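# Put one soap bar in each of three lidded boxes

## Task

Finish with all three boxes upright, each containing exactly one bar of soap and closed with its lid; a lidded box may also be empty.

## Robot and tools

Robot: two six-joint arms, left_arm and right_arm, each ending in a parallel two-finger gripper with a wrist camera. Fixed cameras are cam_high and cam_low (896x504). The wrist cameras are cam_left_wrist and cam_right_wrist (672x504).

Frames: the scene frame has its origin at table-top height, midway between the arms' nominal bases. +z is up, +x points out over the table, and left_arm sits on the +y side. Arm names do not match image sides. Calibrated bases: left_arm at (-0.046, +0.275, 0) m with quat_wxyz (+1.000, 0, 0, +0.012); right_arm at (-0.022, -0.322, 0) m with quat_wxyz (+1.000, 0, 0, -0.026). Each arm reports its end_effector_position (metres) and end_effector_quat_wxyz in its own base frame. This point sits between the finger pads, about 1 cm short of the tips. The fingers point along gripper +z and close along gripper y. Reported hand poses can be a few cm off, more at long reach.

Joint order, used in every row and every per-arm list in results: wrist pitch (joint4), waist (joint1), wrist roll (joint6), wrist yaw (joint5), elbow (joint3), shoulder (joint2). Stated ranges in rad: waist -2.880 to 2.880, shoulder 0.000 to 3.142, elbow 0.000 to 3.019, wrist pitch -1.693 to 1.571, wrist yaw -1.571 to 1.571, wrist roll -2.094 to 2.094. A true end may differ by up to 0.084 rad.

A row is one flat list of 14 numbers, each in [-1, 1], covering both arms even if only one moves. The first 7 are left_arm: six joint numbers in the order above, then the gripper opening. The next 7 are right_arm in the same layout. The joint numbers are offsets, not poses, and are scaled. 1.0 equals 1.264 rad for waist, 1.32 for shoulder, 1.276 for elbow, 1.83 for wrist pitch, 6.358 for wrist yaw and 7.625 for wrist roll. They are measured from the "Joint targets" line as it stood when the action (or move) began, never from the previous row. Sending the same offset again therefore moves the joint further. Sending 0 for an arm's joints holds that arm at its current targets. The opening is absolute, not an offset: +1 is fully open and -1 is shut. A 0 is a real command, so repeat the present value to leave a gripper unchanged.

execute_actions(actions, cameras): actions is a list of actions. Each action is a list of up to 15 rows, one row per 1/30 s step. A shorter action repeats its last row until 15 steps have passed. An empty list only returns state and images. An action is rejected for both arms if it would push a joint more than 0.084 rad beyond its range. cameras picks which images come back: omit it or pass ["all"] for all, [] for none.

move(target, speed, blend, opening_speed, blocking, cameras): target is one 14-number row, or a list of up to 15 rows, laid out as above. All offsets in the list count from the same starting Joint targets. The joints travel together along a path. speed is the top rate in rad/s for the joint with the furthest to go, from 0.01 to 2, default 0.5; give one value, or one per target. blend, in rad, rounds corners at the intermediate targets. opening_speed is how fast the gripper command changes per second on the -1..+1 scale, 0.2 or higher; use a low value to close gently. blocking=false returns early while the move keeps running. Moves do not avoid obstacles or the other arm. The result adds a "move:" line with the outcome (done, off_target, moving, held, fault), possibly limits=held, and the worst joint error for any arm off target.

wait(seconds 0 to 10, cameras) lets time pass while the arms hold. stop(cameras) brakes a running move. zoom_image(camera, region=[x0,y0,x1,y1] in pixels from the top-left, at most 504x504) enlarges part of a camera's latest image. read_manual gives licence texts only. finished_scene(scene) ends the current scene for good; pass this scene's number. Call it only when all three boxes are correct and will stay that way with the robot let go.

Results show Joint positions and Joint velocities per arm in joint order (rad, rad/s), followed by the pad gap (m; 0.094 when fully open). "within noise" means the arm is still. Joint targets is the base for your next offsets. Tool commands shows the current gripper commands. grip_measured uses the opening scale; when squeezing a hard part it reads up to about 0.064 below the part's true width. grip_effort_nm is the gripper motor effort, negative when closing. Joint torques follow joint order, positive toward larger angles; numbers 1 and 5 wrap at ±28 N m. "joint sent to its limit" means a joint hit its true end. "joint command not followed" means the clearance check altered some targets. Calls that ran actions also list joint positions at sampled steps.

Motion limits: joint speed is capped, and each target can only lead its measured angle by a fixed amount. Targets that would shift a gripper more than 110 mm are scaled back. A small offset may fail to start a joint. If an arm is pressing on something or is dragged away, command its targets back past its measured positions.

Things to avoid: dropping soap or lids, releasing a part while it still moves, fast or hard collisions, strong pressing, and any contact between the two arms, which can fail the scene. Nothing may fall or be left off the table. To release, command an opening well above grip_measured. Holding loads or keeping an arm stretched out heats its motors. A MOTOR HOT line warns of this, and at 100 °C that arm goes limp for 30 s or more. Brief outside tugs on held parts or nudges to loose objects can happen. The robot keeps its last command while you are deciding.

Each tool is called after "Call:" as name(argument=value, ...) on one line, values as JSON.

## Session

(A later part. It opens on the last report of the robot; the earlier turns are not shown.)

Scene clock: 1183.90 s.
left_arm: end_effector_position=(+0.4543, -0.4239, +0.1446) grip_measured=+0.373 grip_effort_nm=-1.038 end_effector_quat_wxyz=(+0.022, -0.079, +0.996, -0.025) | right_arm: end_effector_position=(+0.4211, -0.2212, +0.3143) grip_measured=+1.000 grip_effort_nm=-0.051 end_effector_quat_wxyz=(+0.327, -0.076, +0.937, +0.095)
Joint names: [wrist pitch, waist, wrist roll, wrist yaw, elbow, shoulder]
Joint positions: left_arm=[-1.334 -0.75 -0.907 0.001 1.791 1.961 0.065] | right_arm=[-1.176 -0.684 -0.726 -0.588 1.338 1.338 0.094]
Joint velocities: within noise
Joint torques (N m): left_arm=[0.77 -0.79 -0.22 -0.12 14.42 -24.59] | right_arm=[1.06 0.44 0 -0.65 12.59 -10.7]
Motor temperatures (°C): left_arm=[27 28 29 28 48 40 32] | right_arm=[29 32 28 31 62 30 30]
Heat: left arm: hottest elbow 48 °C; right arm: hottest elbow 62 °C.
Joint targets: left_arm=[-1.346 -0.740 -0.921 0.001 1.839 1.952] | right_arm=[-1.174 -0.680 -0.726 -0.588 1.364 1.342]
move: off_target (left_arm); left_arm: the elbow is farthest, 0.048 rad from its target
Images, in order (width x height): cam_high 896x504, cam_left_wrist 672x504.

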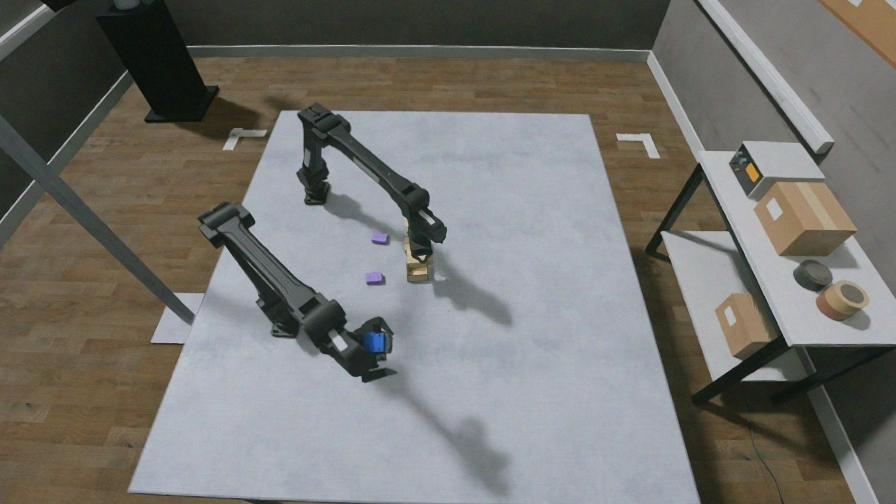

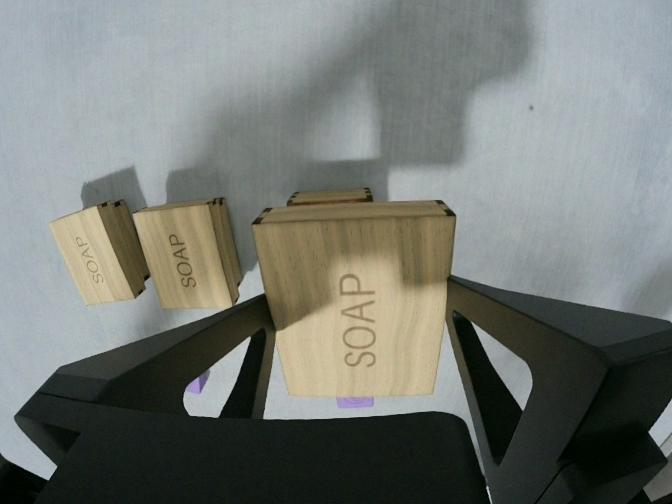

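Call:
move(target=[[-0.0172,0.4367,0,0,0.0737,0.0947,0.3,0,0,0,0,0,0,1],[0.089,0.4367,0,0,-0.0643,0.155,0.3,0,0,0,0,0,0,1],[0.089,0.4367,0,0,-0.0643,0.1659,0.3,0,0,0,0,0,0,1]], speed=[0.5,0.2,0.04], cameras=["cam_left_wrist","cam_low"])

Scene clock: 1200.30 s.
left_arm: end_effector_position=(+0.6286, -0.1142, +0.0295) grip_measured=+0.373 grip_effort_nm=-1.043 end_effector_quat_wxyz=(+0.002, -0.356, +0.934, -0.001) | right_arm: end_effector_position=(+0.4211, -0.2212, +0.3143) grip_measured=+1.000 grip_effort_nm=-0.042 end_effector_quat_wxyz=(+0.327, -0.076, +0.937, +0.095)
Joint names: [wrist pitch, waist, wrist roll, wrist yaw, elbow, shoulder]
Joint positions: left_arm=[-1.195 -0.179 -0.908 0.001 1.765 2.136 0.065] | right_arm=[-1.176 -0.684 -0.726 -0.588 1.338 1.338 0.094]
Joint velocities: within noise
Joint torques (N m): left_arm=[1.57 -2.2 -0.22 -0.11 8.72 -22.3] | right_arm=[1.06 0.38 -0.01 -0.65 12.57 -10.7]
Motor temperatures (°C): left_arm=[27 28 29 28 51 39 32] | right_arm=[29 32 28 31 62 30 30]
Heat: left arm: hottest elbow 51 °C; right arm: hottest elbow 62 °C.
Joint targets: left_arm=[-1.183 -0.188 -0.921 0.001 1.757 2.172] | right_arm=[-1.174 -0.680 -0.726 -0.588 1.364 1.342]
move: done
Images, in order (width x height): cam_low 896x504, cam_left_wrist 672x504.

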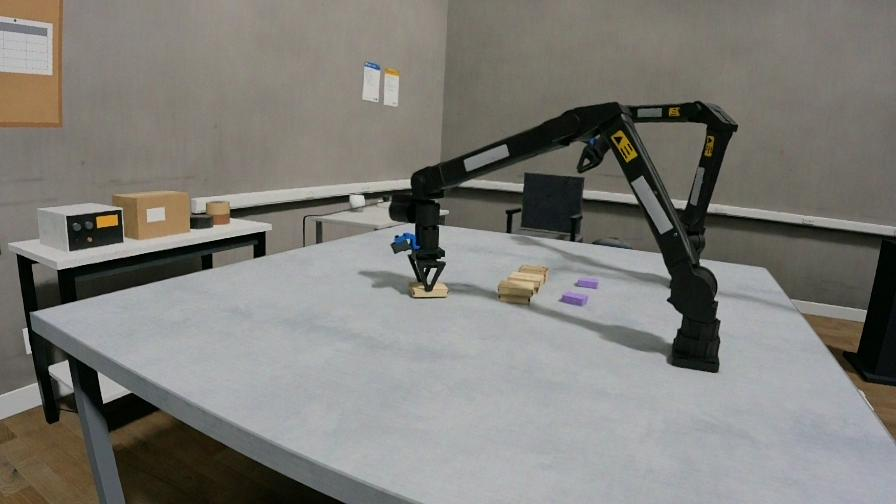

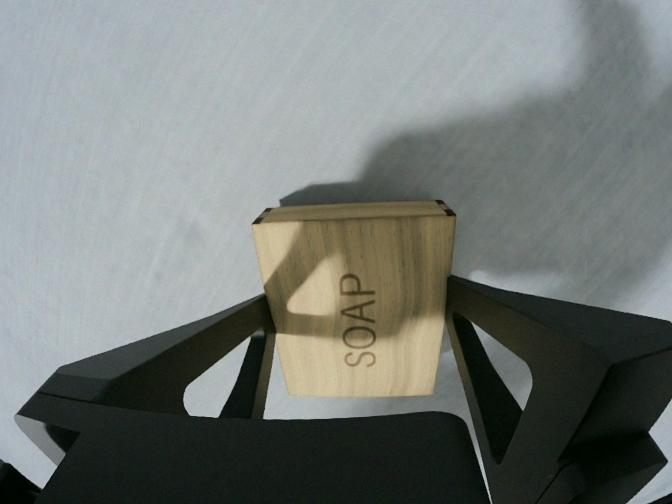

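Call:
move(target=[0,0,0,0,0,0,1,0,0,0,0,0,0,1], opening_speed=0.7, cameras=[])

Call:
move(target=[[-0.007,0,0,0,0.034,-0.017,1,0,0,0,0,0,0,1],[-0.106,0,0,0,0.138,-0.072,1,0,0,0,0,0,0,1],[-0.028,-0.6416,-0.0168,0,-0.2625,-0.3064,1,0,0,0,0,0,0,1]], speed=[0.2,0.3,0.7], blend=[0.02,0.05,0], cameras=["cam_left_wrist"])

Scene clock: 1227.50 s.
left_arm: end_effector_position=(+0.6287, -0.1142, +0.0295) grip_measured=+0.996 grip_effort_nm=0.134 end_effector_quat_wxyz=(+0.002, -0.356, +0.934, -0.002) | right_arm: end_effector_position=(+0.4211, -0.2212, +0.3143) grip_measured=+1.000 grip_effort_nm=-0.056 end_effector_quat_wxyz=(+0.327, -0.076, +0.937, +0.095)
Joint names: [wrist pitch, waist, wrist roll, wrist yaw, elbow, shoulder]
Joint positions: left_arm=[-1.195 -0.179 -0.908 0.001 1.765 2.136 0.094] | right_arm=[-1.176 -0.684 -0.726 -0.588 1.338 1.338 0.094]
Joint velocities: within noise
Joint torques (N m): left_arm=[1.57 -2.32 -0.21 -0.11 8.7 -22.24] | right_arm=[1.06 0.44 -0.01 -0.65 12.57 -10.64]
Motor temperatures (°C): left_arm=[27 28 29 28 47 40 33] | right_arm=[29 32 28 31 62 30 30]
Heat: left arm: hottest elbow 47 °C; right arm: hottest elbow 62 °C.
Joint targets: left_arm=[-1.183 -0.188 -0.921 0.001 1.757 2.172] | right_arm=[-1.174 -0.680 -0.726 -0.588 1.364 1.342]
move: off_target (left_arm); left_arm: the shoulder is farthest, 0.036 rad from its target
No camera images: "cameras" was empty.

Scene clock: 1230.20 s.
left_arm: end_effector_position=(+0.2772, -0.4402, +0.1084) grip_measured=+0.997 grip_effort_nm=0.134 end_effector_quat_wxyz=(-0.008, -0.013, +1.000, +0.012) | right_arm: end_effector_position=(+0.4211, -0.2212, +0.3143) grip_measured=+1.000 grip_effort_nm=-0.056 end_effector_quat_wxyz=(+0.327, -0.076, +0.937, +0.095)
Joint names: [wrist pitch, waist, wrist roll, wrist yaw, elbow, shoulder]
Joint positions: left_arm=[-1.247 -1.008 -1.034 0.001 1.432 1.785 0.094] | right_arm=[-1.176 -0.684 -0.726 -0.588 1.338 1.338 0.094]
Joint velocities: within noise
Joint torques (N m): left_arm=[1.61 -0.91 -0.24 -0.11 8.47 -21.54] | right_arm=[1.05 0.44 0 -0.64 12.59 -10.75]
Motor temperatures (°C): left_arm=[27 28 29 28 47 41 32] | right_arm=[29 32 28 31 62 30 30]
Heat: left arm: hottest elbow 47 °C; right arm: hottest elbow 62 °C.
Joint targets: left_arm=[-1.234 -0.998 -1.049 0.001 1.422 1.767] | right_arm=[-1.174 -0.680 -0.726 -0.588 1.364 1.342]
move: done
Images, in order (width x height): cam_left_wrist 672x504.

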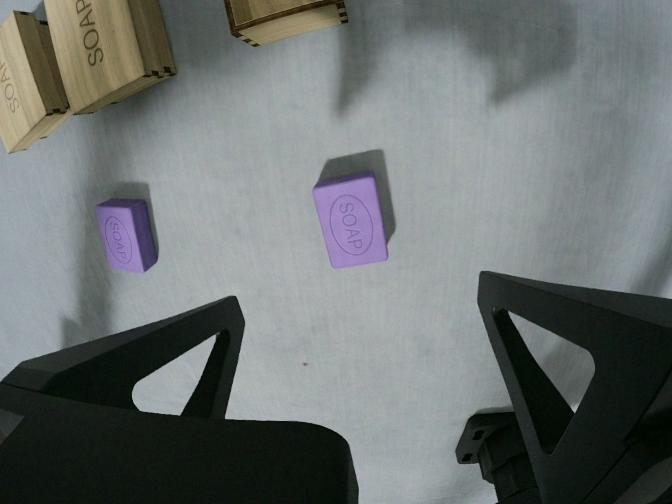

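Call:
move(target=[[0,0.0119,-0.0163,0,0,0,1,0,0,0,0,0,0,1],[0.1306,0.0119,-0.0163,0,-0.0987,0.07,0.6,0,0,0,0,0,0,1]], speed=0.2, cameras=["cam_left_wrist"])

Scene clock: 1246.50 s.
left_arm: end_effector_position=(+0.2851, -0.4396, +0.0403) grip_measured=+0.603 grip_effort_nm=-0.149 end_effector_quat_wxyz=(+0.008, -0.082, +0.996, -0.015) | right_arm: end_effector_position=(+0.4211, -0.2212, +0.3143) grip_measured=+1.000 grip_effort_nm=-0.046 end_effector_quat_wxyz=(+0.327, -0.076, +0.937, +0.095)
Joint names: [wrist pitch, waist, wrist roll, wrist yaw, elbow, shoulder]
Joint positions: left_arm=[-1.008 -0.994 -1.159 0.001 1.305 1.833 0.075] | right_arm=[-1.176 -0.684 -0.726 -0.588 1.338 1.338 0.094]
Joint velocities: within noise
Joint torques (N m): left_arm=[1.63 -0.79 -0.22 -0.11 7.99 -17.55] | right_arm=[1.05 0.44 -0.01 -0.64 12.57 -10.7]
Motor temperatures (°C): left_arm=[27 28 29 28 46 40 32] | right_arm=[29 32 28 31 62 30 30]
Heat: left arm: hottest elbow 46 °C; right arm: hottest elbow 62 °C.
Joint targets: left_arm=[-0.995 -0.984 -1.173 0.001 1.296 1.859] | right_arm=[-1.174 -0.680 -0.726 -0.588 1.364 1.342]
move: done
Images, in order (width x height): cam_left_wrist 672x504.

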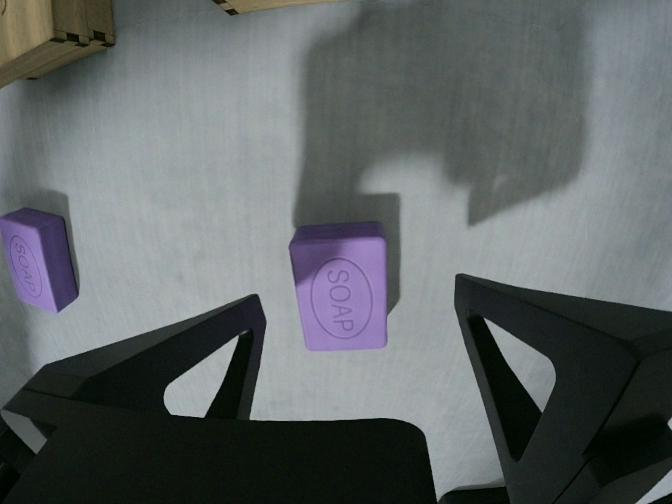

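Call:
move(target=[[0,0.005,-0.0033,0,-0.011,0,0.4,0,0,0,0,0,0,1],[0.003,0.005,-0.0033,0,-0.011,0.0212,0.4,0,0,0,0,0,0,1]], speed=0.06, cameras=["cam_left_wrist"])

Scene clock: 1263.87 s.
left_arm: end_effector_position=(+0.2839, -0.4322, +0.0232) grip_measured=+0.403 grip_effort_nm=-0.159 end_effector_quat_wxyz=(+0.000, -0.098, +0.995, -0.001) | right_arm: end_effector_position=(+0.4211, -0.2212, +0.3143) grip_measured=+1.000 grip_effort_nm=-0.051 end_effector_quat_wxyz=(+0.327, -0.076, +0.937, +0.095)
Joint names: [wrist pitch, waist, wrist roll, wrist yaw, elbow, shoulder]
Joint positions: left_arm=[-1.002 -0.989 -1.185 0.001 1.292 1.859 0.066] | right_arm=[-1.176 -0.684 -0.726 -0.588 1.338 1.338 0.094]
Joint velocities: within noise
Joint torques (N m): left_arm=[1.7 -0.73 -0.22 -0.11 7.65 -17.26] | right_arm=[1.06 0.44 -0.01 -0.64 12.59 -10.64]
Motor temperatures (°C): left_arm=[27 28 29 28 45 41 31] | right_arm=[29 32 28 31 63 30 30]
Heat: left arm: hottest elbow 45 °C; right arm: hottest elbow 63 °C.
Joint targets: left_arm=[-0.990 -0.977 -1.199 0.001 1.282 1.887] | right_arm=[-1.174 -0.680 -0.726 -0.588 1.364 1.342]
move: done
Images, in order (width x height): cam_left_wrist 672x504.

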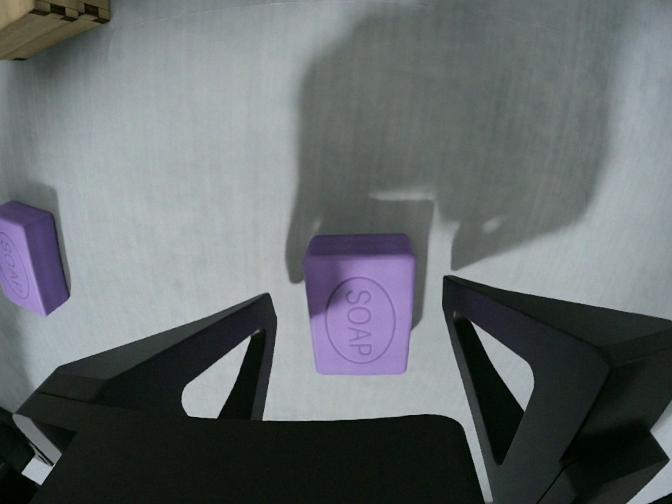

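Call:
move(target=[0,0,0,0,0,0,-0.35,0,0,0,0,0,0,1], opening_speed=0.4, cameras=["cam_left_wrist"])

Scene clock: 1271.93 s.
left_arm: end_effector_position=(+0.2839, -0.4323, +0.0232) grip_measured=-0.207 grip_effort_nm=-1.028 end_effector_quat_wxyz=(+0.000, -0.098, +0.995, -0.001) | right_arm: end_effector_position=(+0.4211, -0.2212, +0.3143) grip_measured=+1.000 grip_effort_nm=-0.051 end_effector_quat_wxyz=(+0.327, -0.076, +0.937, +0.095)
Joint names: [wrist pitch, waist, wrist roll, wrist yaw, elbow, shoulder]
Joint positions: left_arm=[-1.002 -0.989 -1.185 0.001 1.292 1.859 0.037] | right_arm=[-1.176 -0.684 -0.726 -0.588 1.338 1.338 0.094]
Joint velocities: within noise
Joint torques (N m): left_arm=[1.58 -0.73 -0.22 -0.11 7.6 -17.49] | right_arm=[1.06 0.44 -0.01 -0.64 12.59 -10.64]
Motor temperatures (°C): left_arm=[27 28 29 28 45 40 31] | right_arm=[29 32 28 31 63 30 30]
Heat: left arm: hottest elbow 45 °C; right arm: hottest elbow 63 °C.
Joint targets: left_arm=[-0.990 -0.977 -1.199 0.001 1.282 1.887] | right_arm=[-1.174 -0.680 -0.726 -0.588 1.364 1.342]
move: done
Images, in order (width x height): cam_left_wrist 672x504.

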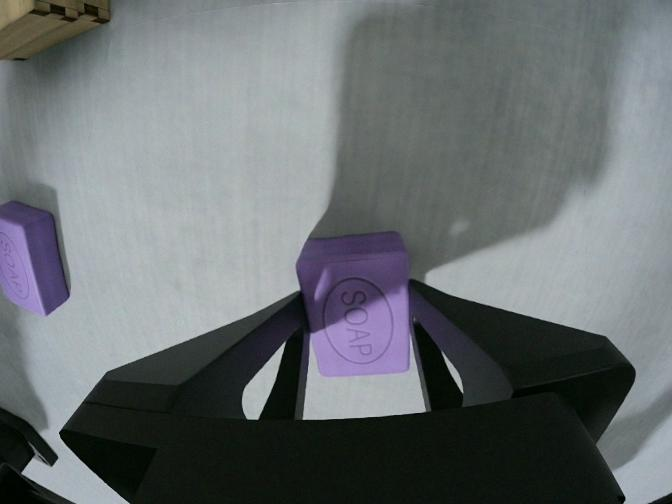

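Call:
move(target=[[-0.013,0,0,0,0.043,-0.0227,-0.35,0,0,0,0,0,0,1],[-0.11,0,0,0,0.18,-0.08,-0.35,0,0,0,0,0,0,1],[-0.171,0.1883,0.0397,0,0.366,0.0807,-0.35,0,0,0,0,0,0,1]], speed=[0.2,0.3,0.4], blend=[0.02,0.05,0], cameras=["cam_left_wrist"])

Scene clock: 1289.60 s.
left_arm: end_effector_position=(+0.4440, -0.4039, +0.1023) grip_measured=-0.208 grip_effort_nm=-1.033 end_effector_quat_wxyz=(+0.001, -0.087, +0.996, -0.001) | right_arm: end_effector_position=(+0.4211, -0.2212, +0.3143) grip_measured=+1.000 grip_effort_nm=-0.046 end_effector_quat_wxyz=(+0.327, -0.076, +0.937, +0.095)
Joint names: [wrist pitch, waist, wrist roll, wrist yaw, elbow, shoulder]
Joint positions: left_arm=[-1.291 -0.737 -0.911 0.001 1.695 1.972 0.037] | right_arm=[-1.176 -0.684 -0.726 -0.588 1.338 1.338 0.094]
Joint velocities: within noise
Joint torques (N m): left_arm=[0.59 -1.73 0.1 -0.1 14.67 -21.42] | right_arm=[1.06 0.44 -0.01 -0.64 12.57 -10.7]
Motor temperatures (°C): left_arm=[27 28 29 28 45 39 32] | right_arm=[29 32 28 31 63 30 30]
Heat: left arm: hottest elbow 45 °C; right arm: hottest elbow 63 °C.
Joint targets: left_arm=[-1.303 -0.739 -0.896 0.001 1.749 1.994] | right_arm=[-1.174 -0.680 -0.726 -0.588 1.364 1.342]
move: off_target (left_arm); left_arm: the elbow is farthest, 0.054 rad from its target
Images, in order (width x height): cam_left_wrist 672x504.

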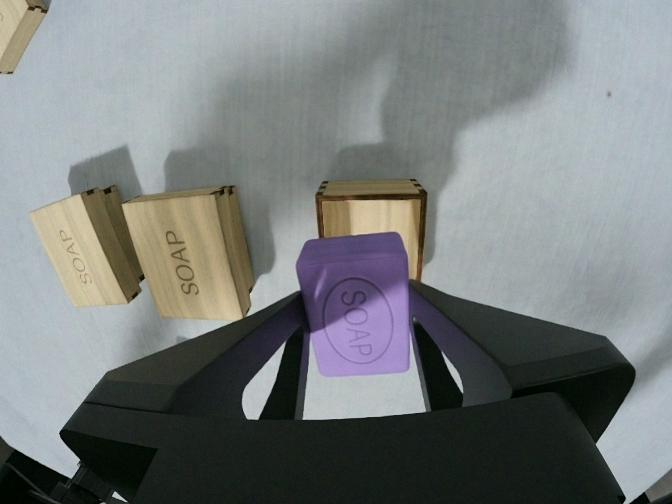

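Call:
move(target=[[0,-0.019,-0.0054,0,0,0,-0.35,0,0,0,0,0,0,1],[0.0596,-0.019,-0.0054,0,-0.0893,0.029,-0.35,0,0,0,0,0,0,1]], speed=0.15, cameras=["cam_left_wrist","cam_high"])

Call:
zoom_image(camera="cam_high", region=[380, 230, 440, 290])

Scene clock: 1312.60 s.
left_arm: end_effector_position=(+0.4364, -0.4115, +0.0619) grip_measured=-0.208 grip_effort_nm=-1.038 end_effector_quat_wxyz=(-0.001, -0.084, +0.996, +0.001) | right_arm: end_effector_position=(+0.4211, -0.2212, +0.3143) grip_measured=+1.000 grip_effort_nm=-0.046 end_effector_quat_wxyz=(+0.327, -0.076, +0.937, +0.095)
Joint names: [wrist pitch, waist, wrist roll, wrist yaw, elbow, shoulder]
Joint positions: left_arm=[-1.206 -0.755 -0.923 0.001 1.641 2.008 0.037] | right_arm=[-1.176 -0.684 -0.726 -0.588 1.338 1.338 0.094]
Joint velocities: within noise
Joint torques (N m): left_arm=[1.59 -2.2 -0.22 -0.1 8.84 -21.42] | right_arm=[1.06 0.44 -0.01 -0.65 12.59 -10.64]
Motor temperatures (°C): left_arm=[27 28 29 28 51 39 32] | right_arm=[29 31 28 31 63 30 30]
Heat: left arm: hottest elbow 51 °C; right arm: hottest elbow 63 °C.
Joint targets: left_arm=[-1.194 -0.763 -0.937 0.001 1.635 2.032] | right_arm=[-1.174 -0.680 -0.726 -0.588 1.364 1.342]
move: done
Images, in order (width x height): cam_high 896x504, cam_left_wrist 672x504.

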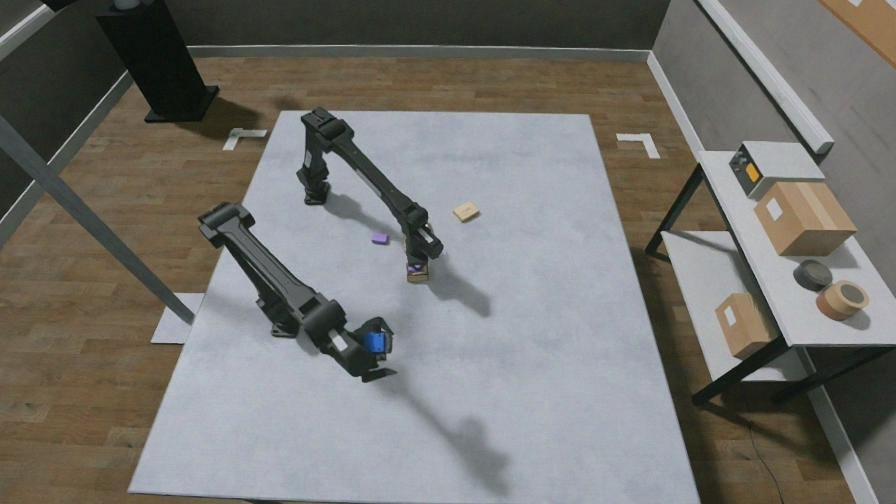

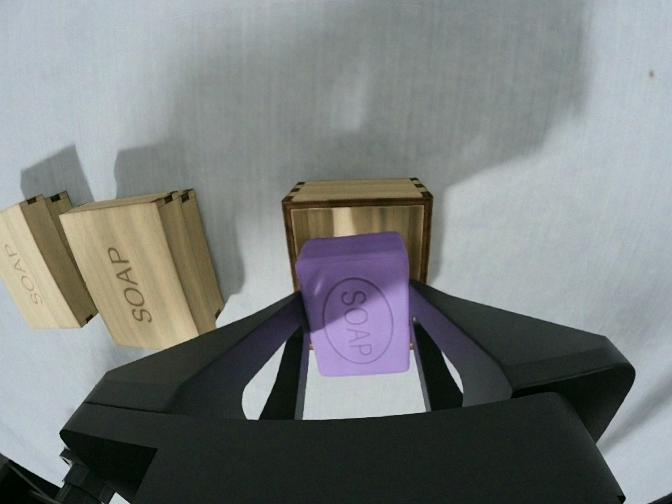

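Scaled by 8.400 from the camera's 896x504 image, which has a finer 1280x720 frame.

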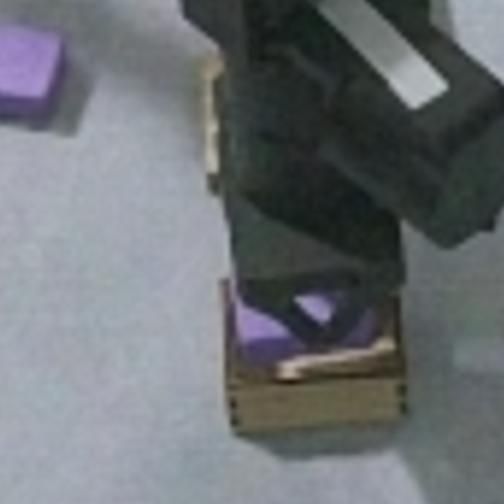

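Call:
move(target=[[-0.02,0,-0.0022,0,0.06,0.0,-0.35,0,0,0,0,0,0,1],[0.0066,0,-0.0022,0,0.003,0.0128,-0.35,0,0,0,0,0,0,1]], speed=0.1, cameras=["cam_left_wrist","cam_high"])

Call:
zoom_image(camera="cam_high", region=[380, 230, 440, 290])

Scene clock: 1334.70 s.
left_arm: end_effector_position=(+0.4397, -0.4147, +0.0586) grip_measured=-0.208 grip_effort_nm=-1.038 end_effector_quat_wxyz=(+0.002, -0.092, +0.996, -0.003) | right_arm: end_effector_position=(+0.4211, -0.2212, +0.3143) grip_measured=+1.000 grip_effort_nm=-0.051 end_effector_quat_wxyz=(+0.327, -0.076, +0.937, +0.095)
Joint names: [wrist pitch, waist, wrist roll, wrist yaw, elbow, shoulder]
Joint positions: left_arm=[-1.194 -0.755 -0.94 0.001 1.648 2.018 0.037] | right_arm=[-1.176 -0.684 -0.726 -0.588 1.338 1.338 0.094]
Joint velocities: within noise
Joint torques (N m): left_arm=[1.61 -2.2 -0.23 -0.11 8.62 -20.89] | right_arm=[1.06 0.5 0 -0.65 12.59 -10.7]
Motor temperatures (°C): left_arm=[27 28 29 28 47 39 33] | right_arm=[29 31 28 31 63 30 30]
Heat: left arm: hottest elbow 47 °C; right arm: hottest elbow 63 °C.
Joint targets: left_arm=[-1.182 -0.763 -0.954 0.001 1.638 2.049] | right_arm=[-1.174 -0.680 -0.726 -0.588 1.364 1.342]
move: done
Images, in order (width x height): cam_high 896x504, cam_left_wrist 672x504.

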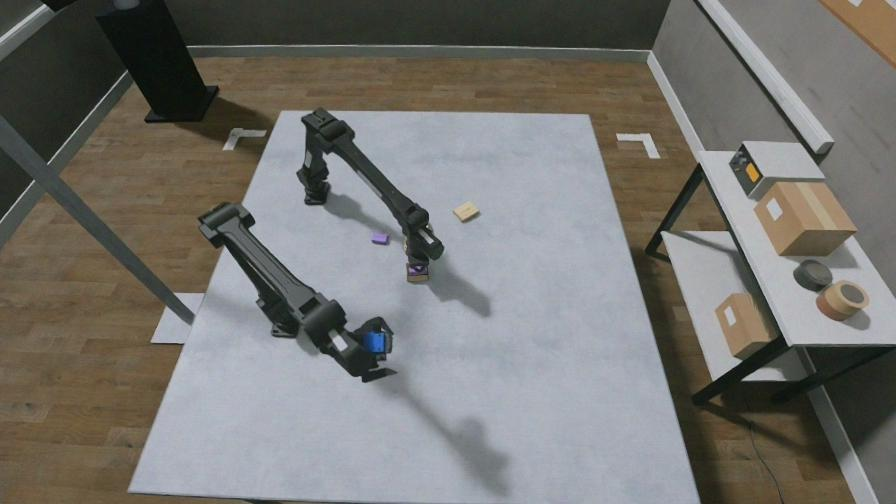

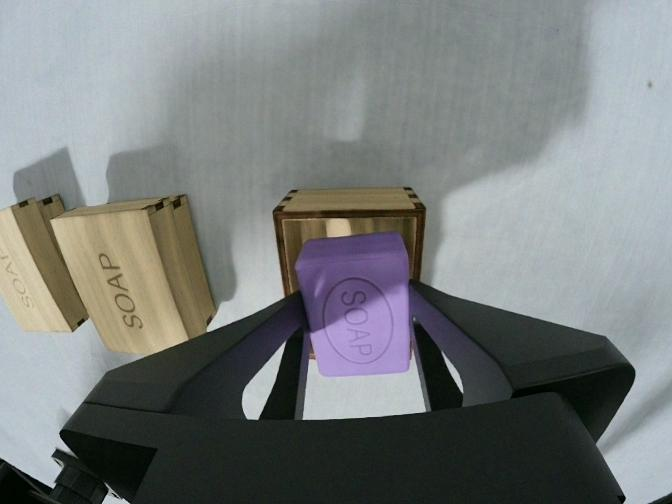

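Scaled by 8.400 from the camera's 896x504 image, which has a finer 1280x720 frame.

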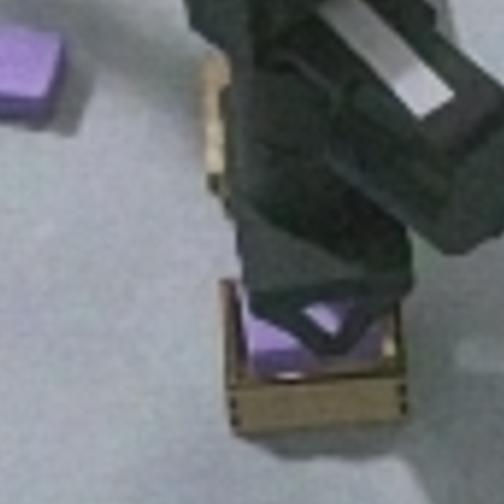

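Call:
move(target=[0.0219,0,0,0,-0.0157,0.019,-0.35,0,0,0,0,0,0,1], speed=0.05, cameras=["cam_left_wrist","cam_high"])

Call:
zoom_image(camera="cam_high", region=[380, 230, 440, 290])

Scene clock: 1348.83 s.
left_arm: end_effector_position=(+0.4395, -0.4144, +0.0370) grip_measured=-0.208 grip_effort_nm=-1.038 end_effector_quat_wxyz=(+0.000, -0.092, +0.996, +0.000) | right_arm: end_effector_position=(+0.4211, -0.2212, +0.3143) grip_measured=+1.000 grip_effort_nm=-0.056 end_effector_quat_wxyz=(+0.327, -0.076, +0.937, +0.095)
Joint names: [wrist pitch, waist, wrist roll, wrist yaw, elbow, shoulder]
Joint positions: left_arm=[-1.155 -0.755 -0.94 0.001 1.627 2.043 0.037] | right_arm=[-1.176 -0.684 -0.726 -0.588 1.338 1.338 0.094]
Joint velocities: within noise
Joint torques (N m): left_arm=[1.72 -2.2 -0.22 -0.1 8.46 -21.01] | right_arm=[1.06 0.44 -0.01 -0.65 12.59 -10.7]
Motor temperatures (°C): left_arm=[27 28 29 28 46 39 33] | right_arm=[29 31 28 31 63 31 30]
Heat: left arm: hottest elbow 46 °C; right arm: hottest elbow 63 °C.
Joint targets: left_arm=[-1.142 -0.763 -0.954 0.001 1.619 2.074] | right_arm=[-1.174 -0.680 -0.726 -0.588 1.364 1.342]
move: done
Images, in order (width x height): cam_high 896x504, cam_left_wrist 672x504.

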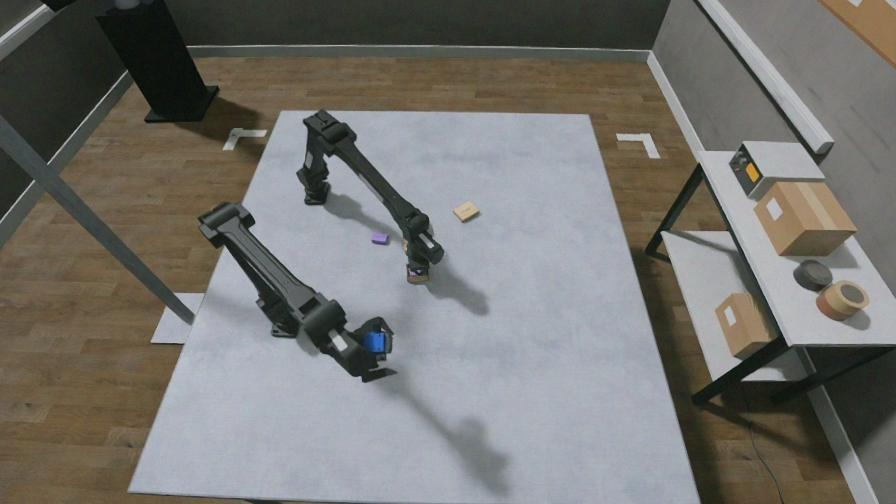

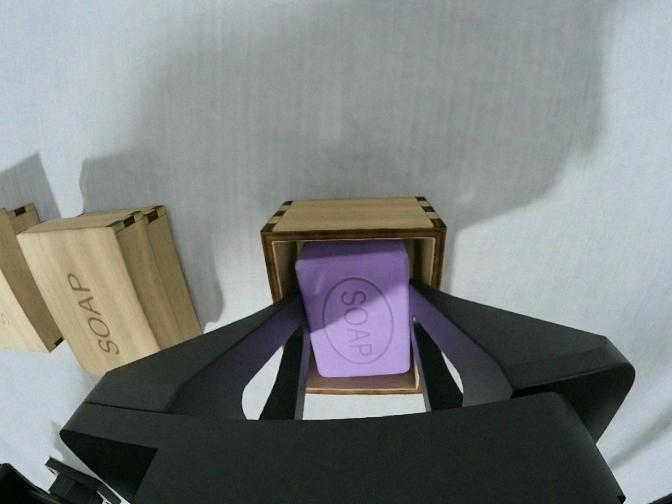

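Scaled by 8.400 from the camera's 896x504 image, which has a finer 1280x720 frame.

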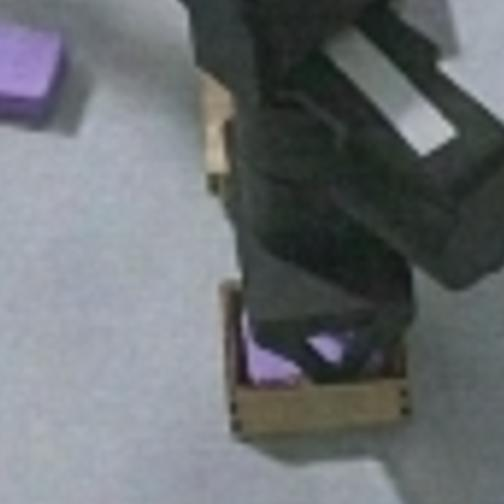

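Call:
move(target=[0,0,0,0,0,0,-0.145,0,0,0,0,0,0,1], opening_speed=0.3, cameras=["cam_left_wrist"])

Call:
move(target=[-0.01,0,0,0,0.04,-0.014,-0.145,0,0,0,0,0,0,1], speed=0.06, cameras=["cam_left_wrist","cam_low"])

Call:
zoom_image(camera="cam_low", region=[490, 240, 570, 310])

Scene clock: 1358.13 s.
left_arm: end_effector_position=(+0.4395, -0.4145, +0.0370) grip_measured=-0.149 grip_effort_nm=0.129 end_effector_quat_wxyz=(+0.000, -0.092, +0.996, -0.001) | right_arm: end_effector_position=(+0.4211, -0.2212, +0.3143) grip_measured=+1.000 grip_effort_nm=-0.051 end_effector_quat_wxyz=(+0.327, -0.076, +0.937, +0.095)
Joint names: [wrist pitch, waist, wrist roll, wrist yaw, elbow, shoulder]
Joint positions: left_arm=[-1.155 -0.755 -0.94 0.001 1.627 2.043 0.04] | right_arm=[-1.176 -0.684 -0.726 -0.588 1.338 1.338 0.094]
Joint velocities: within noise
Joint torques (N m): left_arm=[1.62 -2.2 -0.22 -0.1 8.47 -21.01] | right_arm=[1.06 0.44 -0.01 -0.65 12.57 -10.7]
Motor temperatures (°C): left_arm=[27 28 29 28 47 39 33] | right_arm=[29 31 28 31 63 31 30]
Heat: left arm: hottest elbow 47 °C; right arm: hottest elbow 63 °C.
Joint targets: left_arm=[-1.142 -0.763 -0.954 0.001 1.619 2.074] | right_arm=[-1.174 -0.680 -0.726 -0.588 1.364 1.342]
move: done
Images, in order (width x height): cam_left_wrist 672x504.

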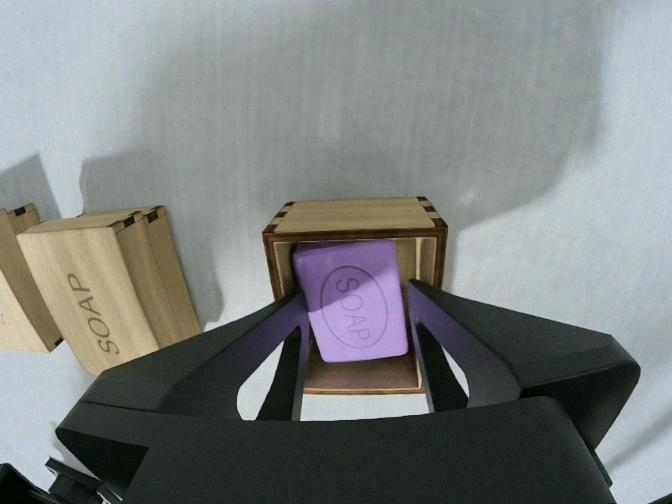

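Scene clock: 1359.20 s.
left_arm: end_effector_position=(+0.4395, -0.4145, +0.0370) grip_measured=-0.148 grip_effort_nm=0.134 end_effector_quat_wxyz=(+0.000, -0.092, +0.996, -0.001) | right_arm: end_effector_position=(+0.4211, -0.2212, +0.3143) grip_measured=+1.000 grip_effort_nm=-0.046 end_effector_quat_wxyz=(+0.327, -0.076, +0.937, +0.095)
Joint names: [wrist pitch, waist, wrist roll, wrist yaw, elbow, shoulder]
Joint positions: left_arm=[-1.155 -0.755 -0.94 0.001 1.627 2.043 0.04] | right_arm=[-1.176 -0.684 -0.726 -0.588 1.338 1.338 0.094]
Joint velocities: within noise
Joint torques (N m): left_arm=[0.85 -2.2 -0.22 -0.1 13.12 -22.71] | right_arm=[1.06 0.44 -0.01 -0.64 12.57 -10.7]
Motor temperatures (°C): left_arm=[27 28 29 28 47 39 33] | right_arm=[29 31 28 31 63 31 30]
Heat: left arm: hottest elbow 47 °C; right arm: hottest elbow 63 °C.
Joint targets: left_arm=[-1.160 -0.763 -0.954 0.001 1.670 2.056] | right_arm=[-1.174 -0.680 -0.726 -0.588 1.364 1.342]
move: off_target (left_arm); left_arm: the elbow is farthest, 0.043 rad from its target
Images, in order (width x height): cam_low 896x504, cam_left_wrist 672x504.

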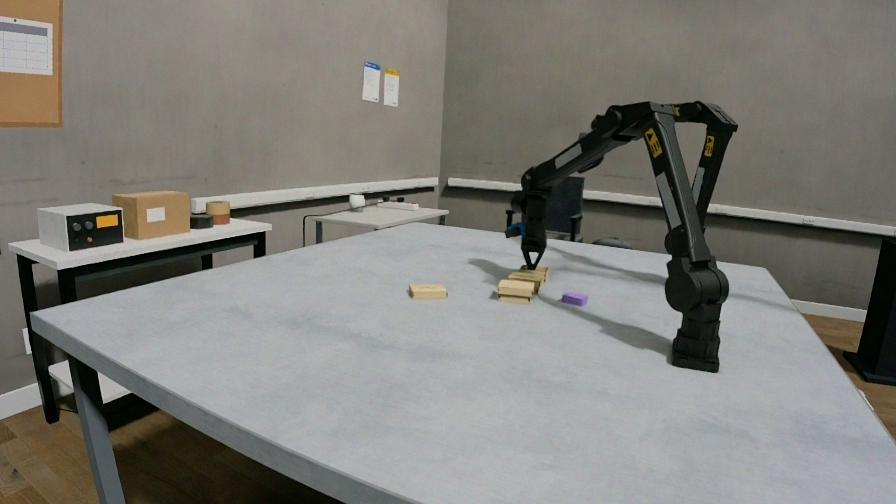

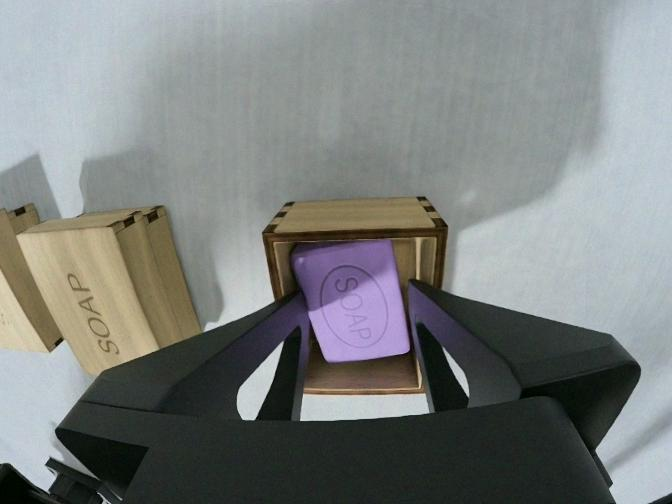

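Scaled by 6.300 from the camera's 896x504 image, which has a finer 1280x720 frame.

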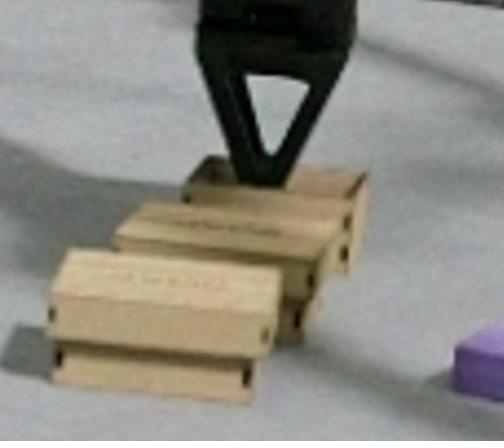

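Soap dropped free. Rise.

Call:
move(target=[-0.01,0,0,0,0.015,-0.012,-0.145,0,0,0,0,0,0,1], speed=0.05, cameras=["cam_left_wrist","cam_low"])

Call:
zoom_image(camera="cam_low", region=[490, 240, 570, 310])

Scene clock: 1366.27 s.
left_arm: end_effector_position=(+0.4402, -0.4152, +0.0405) grip_measured=-0.148 grip_effort_nm=0.139 end_effector_quat_wxyz=(-0.001, -0.092, +0.996, +0.000) | right_arm: end_effector_position=(+0.4211, -0.2212, +0.3143) grip_measured=+1.000 grip_effort_nm=-0.051 end_effector_quat_wxyz=(+0.327, -0.076, +0.937, +0.095)
Joint names: [wrist pitch, waist, wrist roll, wrist yaw, elbow, shoulder]
Joint positions: left_arm=[-1.167 -0.755 -0.94 0.001 1.637 2.043 0.04] | right_arm=[-1.176 -0.684 -0.726 -0.588 1.338 1.338 0.094]
Joint velocities: within noise
Joint torques (N m): left_arm=[0.54 -2.2 -0.22 -0.11 13.96 -24.23] | right_arm=[1.06 0.38 -0.01 -0.64 12.59 -10.7]
Motor temperatures (°C): left_arm=[27 28 29 28 48 40 32] | right_arm=[29 31 28 31 63 31 30]
Heat: left arm: hottest elbow 48 °C; right arm: hottest elbow 63 °C.
Joint targets: left_arm=[-1.178 -0.763 -0.954 0.001 1.689 2.040] | right_arm=[-1.174 -0.680 -0.726 -0.588 1.364 1.342]
move: off_target (left_arm); left_arm: the elbow is farthest, 0.052 rad from its target
Images, in order (width x height): cam_low 896x504, cam_left_wrist 672x504.

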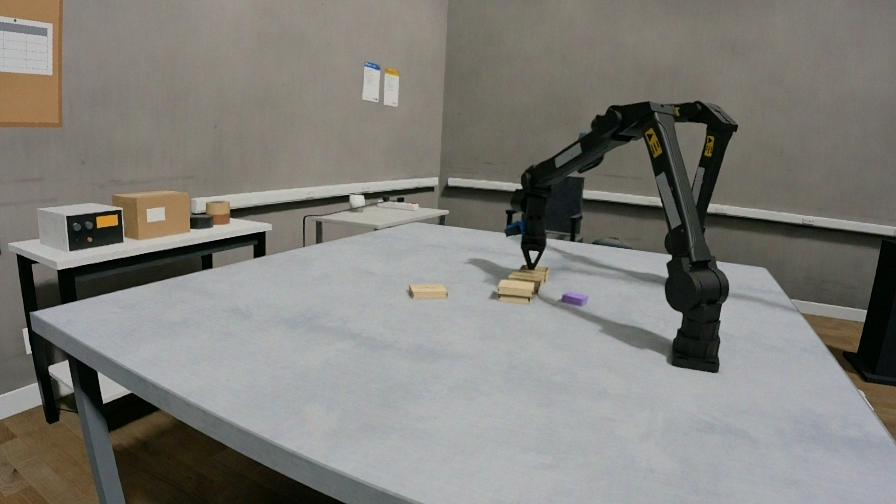

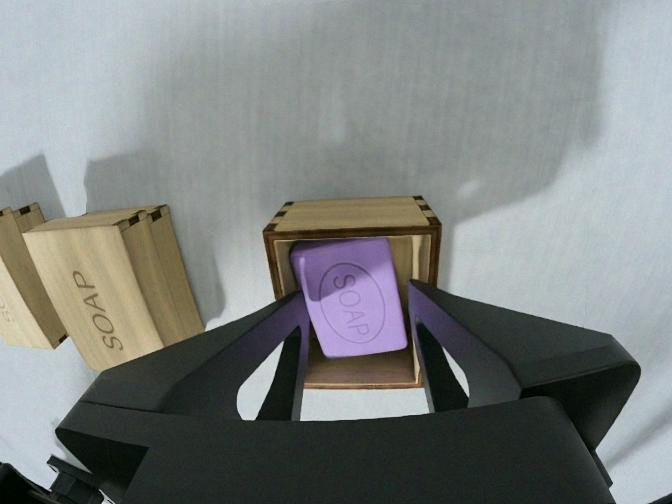

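Scaled by 6.300 from the camera's 896x504 image, which has a finer 1280x720 frame.

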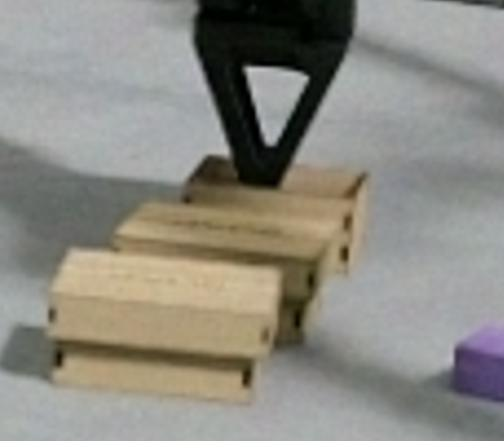

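Call:
move(target=[-0.10,0,0,0,0.14,-0.07,-0.145,0,0,0,0,0,0,1], speed=0.15, cameras=["cam_left_wrist"])

Scene clock: 1373.77 s.
left_arm: end_effector_position=(+0.4550, -0.4290, +0.1531) grip_measured=-0.148 grip_effort_nm=0.134 end_effector_quat_wxyz=(+0.024, -0.092, +0.995, -0.028) | right_arm: end_effector_position=(+0.4211, -0.2212, +0.3143) grip_measured=+1.000 grip_effort_nm=-0.061 end_effector_quat_wxyz=(+0.327, -0.076, +0.937, +0.095)
Joint names: [wrist pitch, waist, wrist roll, wrist yaw, elbow, shoulder]
Joint positions: left_arm=[-1.35 -0.755 -0.94 0.001 1.816 1.963 0.04] | right_arm=[-1.176 -0.684 -0.726 -0.588 1.338 1.338 0.094]
Joint velocities: within noise
Joint torques (N m): left_arm=[0.75 -2.2 -0.22 -0.11 14.79 -25.58] | right_arm=[1.06 0.38 0 -0.65 12.59 -10.7]
Motor temperatures (°C): left_arm=[27 28 29 28 50 41 32] | right_arm=[29 31 28 31 63 31 30]
Heat: left arm: hottest elbow 50 °C; right arm: hottest elbow 63 °C.
Joint targets: left_arm=[-1.361 -0.763 -0.954 0.001 1.867 1.948] | right_arm=[-1.174 -0.680 -0.726 -0.588 1.364 1.342]
move: off_target (left_arm); left_arm: the elbow is farthest, 0.052 rad from its target
Images, in order (width x height): cam_left_wrist 672x504.

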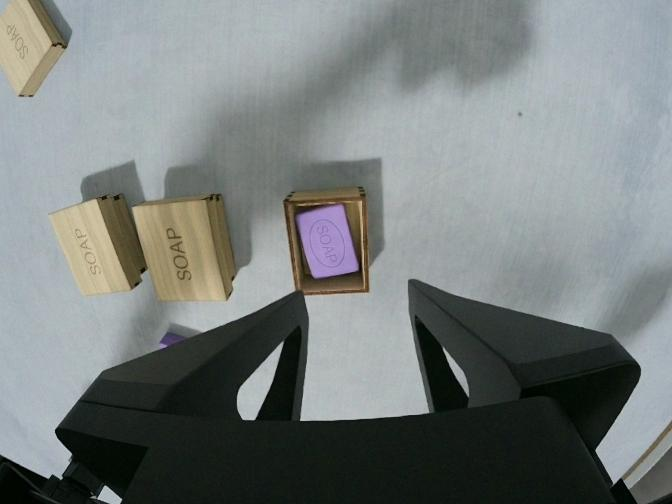

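Call:
move(target=[[-0.009,0.4549,0.0076,0,0.0517,0.0977,1,0,0,0,0,0,0,1],[0.0973,0.4549,0.0076,0,-0.0862,0.1455,1,0,0,0,0,0,0,1]], speed=[0.6,0.2], cameras=["cam_left_wrist"])

Scene clock: 1385.57 s.
left_arm: end_effector_position=(+0.6312, -0.1149, +0.0450) grip_measured=+0.997 grip_effort_nm=0.129 end_effector_quat_wxyz=(+0.012, -0.357, +0.934, -0.008) | right_arm: end_effector_position=(+0.4211, -0.2212, +0.3143) grip_measured=+1.000 grip_effort_nm=-0.056 end_effector_quat_wxyz=(+0.327, -0.076, +0.937, +0.095)
Joint names: [wrist pitch, waist, wrist roll, wrist yaw, elbow, shoulder]
Joint positions: left_arm=[-1.196 -0.179 -0.91 0.001 1.766 2.112 0.094] | right_arm=[-1.176 -0.684 -0.726 -0.588 1.338 1.338 0.094]
Joint velocities: within noise
Joint torques (N m): left_arm=[1.63 -2.2 0.11 -0.1 8.79 -22.89] | right_arm=[1.06 0.5 0 -0.64 12.59 -10.7]
Motor temperatures (°C): left_arm=[27 28 29 28 50 42 31] | right_arm=[29 31 28 31 63 31 30]
Heat: left arm: hottest elbow 50 °C; right arm: hottest elbow 63 °C.
Joint targets: left_arm=[-1.183 -0.188 -0.896 0.001 1.758 2.140] | right_arm=[-1.174 -0.680 -0.726 -0.588 1.364 1.342]
move: done
Images, in order (width x height): cam_left_wrist 672x504.

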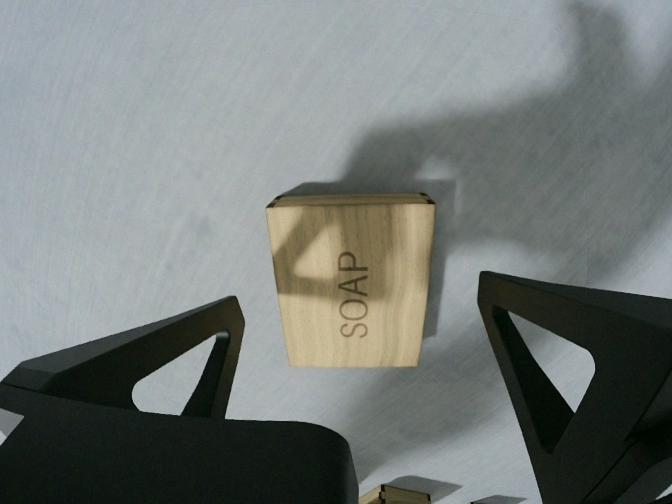

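Call:
move(target=[0,0,0,0,0,0.0165,1,0,0,0,0,0,0,1], speed=0.05, cameras=["cam_left_wrist"])

Call:
move(target=[0,0,0,0,0,0,0.3,0,0,0,0,0,0,1], opening_speed=0.5, cameras=["cam_left_wrist"])

Scene clock: 1394.00 s.
left_arm: end_effector_position=(+0.6298, -0.1146, +0.0351) grip_measured=+0.997 grip_effort_nm=0.134 end_effector_quat_wxyz=(+0.006, -0.357, +0.934, -0.004) | right_arm: end_effector_position=(+0.4211, -0.2212, +0.3143) grip_measured=+1.000 grip_effort_nm=-0.056 end_effector_quat_wxyz=(+0.327, -0.076, +0.937, +0.095)
Joint names: [wrist pitch, waist, wrist roll, wrist yaw, elbow, shoulder]
Joint positions: left_arm=[-1.195 -0.179 -0.91 0.001 1.766 2.128 0.094] | right_arm=[-1.176 -0.684 -0.726 -0.588 1.338 1.338 0.094]
Joint velocities: within noise
Joint torques (N m): left_arm=[1.61 -2.32 0.11 -0.1 8.73 -22.42] | right_arm=[1.06 0.44 0 -0.64 12.59 -10.7]
Motor temperatures (°C): left_arm=[27 28 29 28 49 41 31] | right_arm=[29 31 28 31 63 31 30]
Heat: left arm: hottest elbow 49 °C; right arm: hottest elbow 63 °C.
Joint targets: left_arm=[-1.183 -0.188 -0.896 0.001 1.758 2.161] | right_arm=[-1.174 -0.680 -0.726 -0.588 1.364 1.342]
move: done
Images, in order (width x height): cam_left_wrist 672x504.

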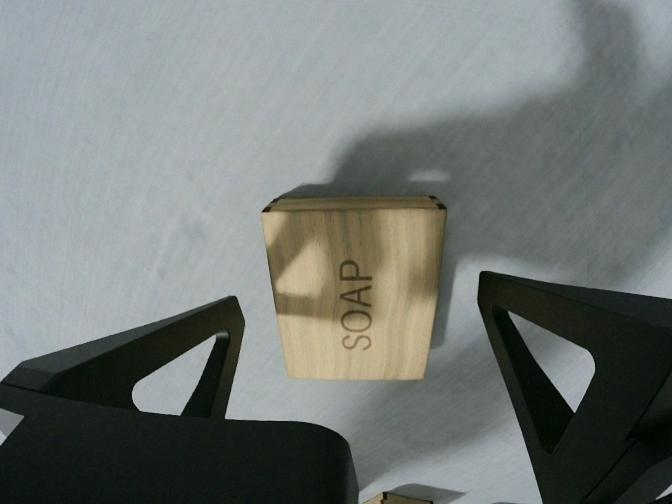

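Scene clock: 1395.73 s.
left_arm: end_effector_position=(+0.6298, -0.1146, +0.0351) grip_measured=+0.304 grip_effort_nm=-0.154 end_effector_quat_wxyz=(+0.006, -0.357, +0.934, -0.004) | right_arm: end_effector_position=(+0.4211, -0.2212, +0.3143) grip_measured=+1.000 grip_effort_nm=-0.056 end_effector_quat_wxyz=(+0.327, -0.076, +0.937, +0.095)
Joint names: [wrist pitch, waist, wrist roll, wrist yaw, elbow, shoulder]
Joint positions: left_arm=[-1.195 -0.179 -0.91 0.001 1.766 2.128 0.061] | right_arm=[-1.176 -0.684 -0.726 -0.588 1.338 1.338 0.094]
Joint velocities: within noise
Joint torques (N m): left_arm=[1.61 -2.26 0.11 -0.1 8.73 -22.48] | right_arm=[1.05 0.44 -0.01 -0.65 12.59 -10.7]
Motor temperatures (°C): left_arm=[27 28 29 28 49 41 31] | right_arm=[29 31 28 31 63 31 30]
Heat: left arm: hottest elbow 49 °C; right arm: hottest elbow 63 °C.
Joint targets: left_arm=[-1.183 -0.188 -0.896 0.001 1.758 2.161] | right_arm=[-1.174 -0.680 -0.726 -0.588 1.364 1.342]
move: done
Images, in order (width x height): cam_left_wrist 672x504.

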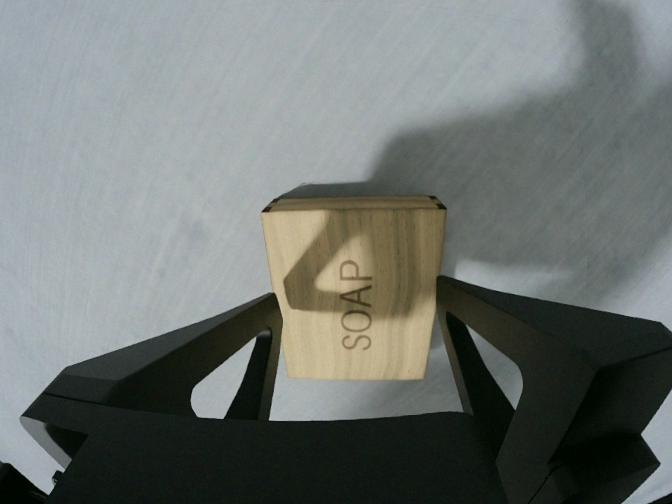

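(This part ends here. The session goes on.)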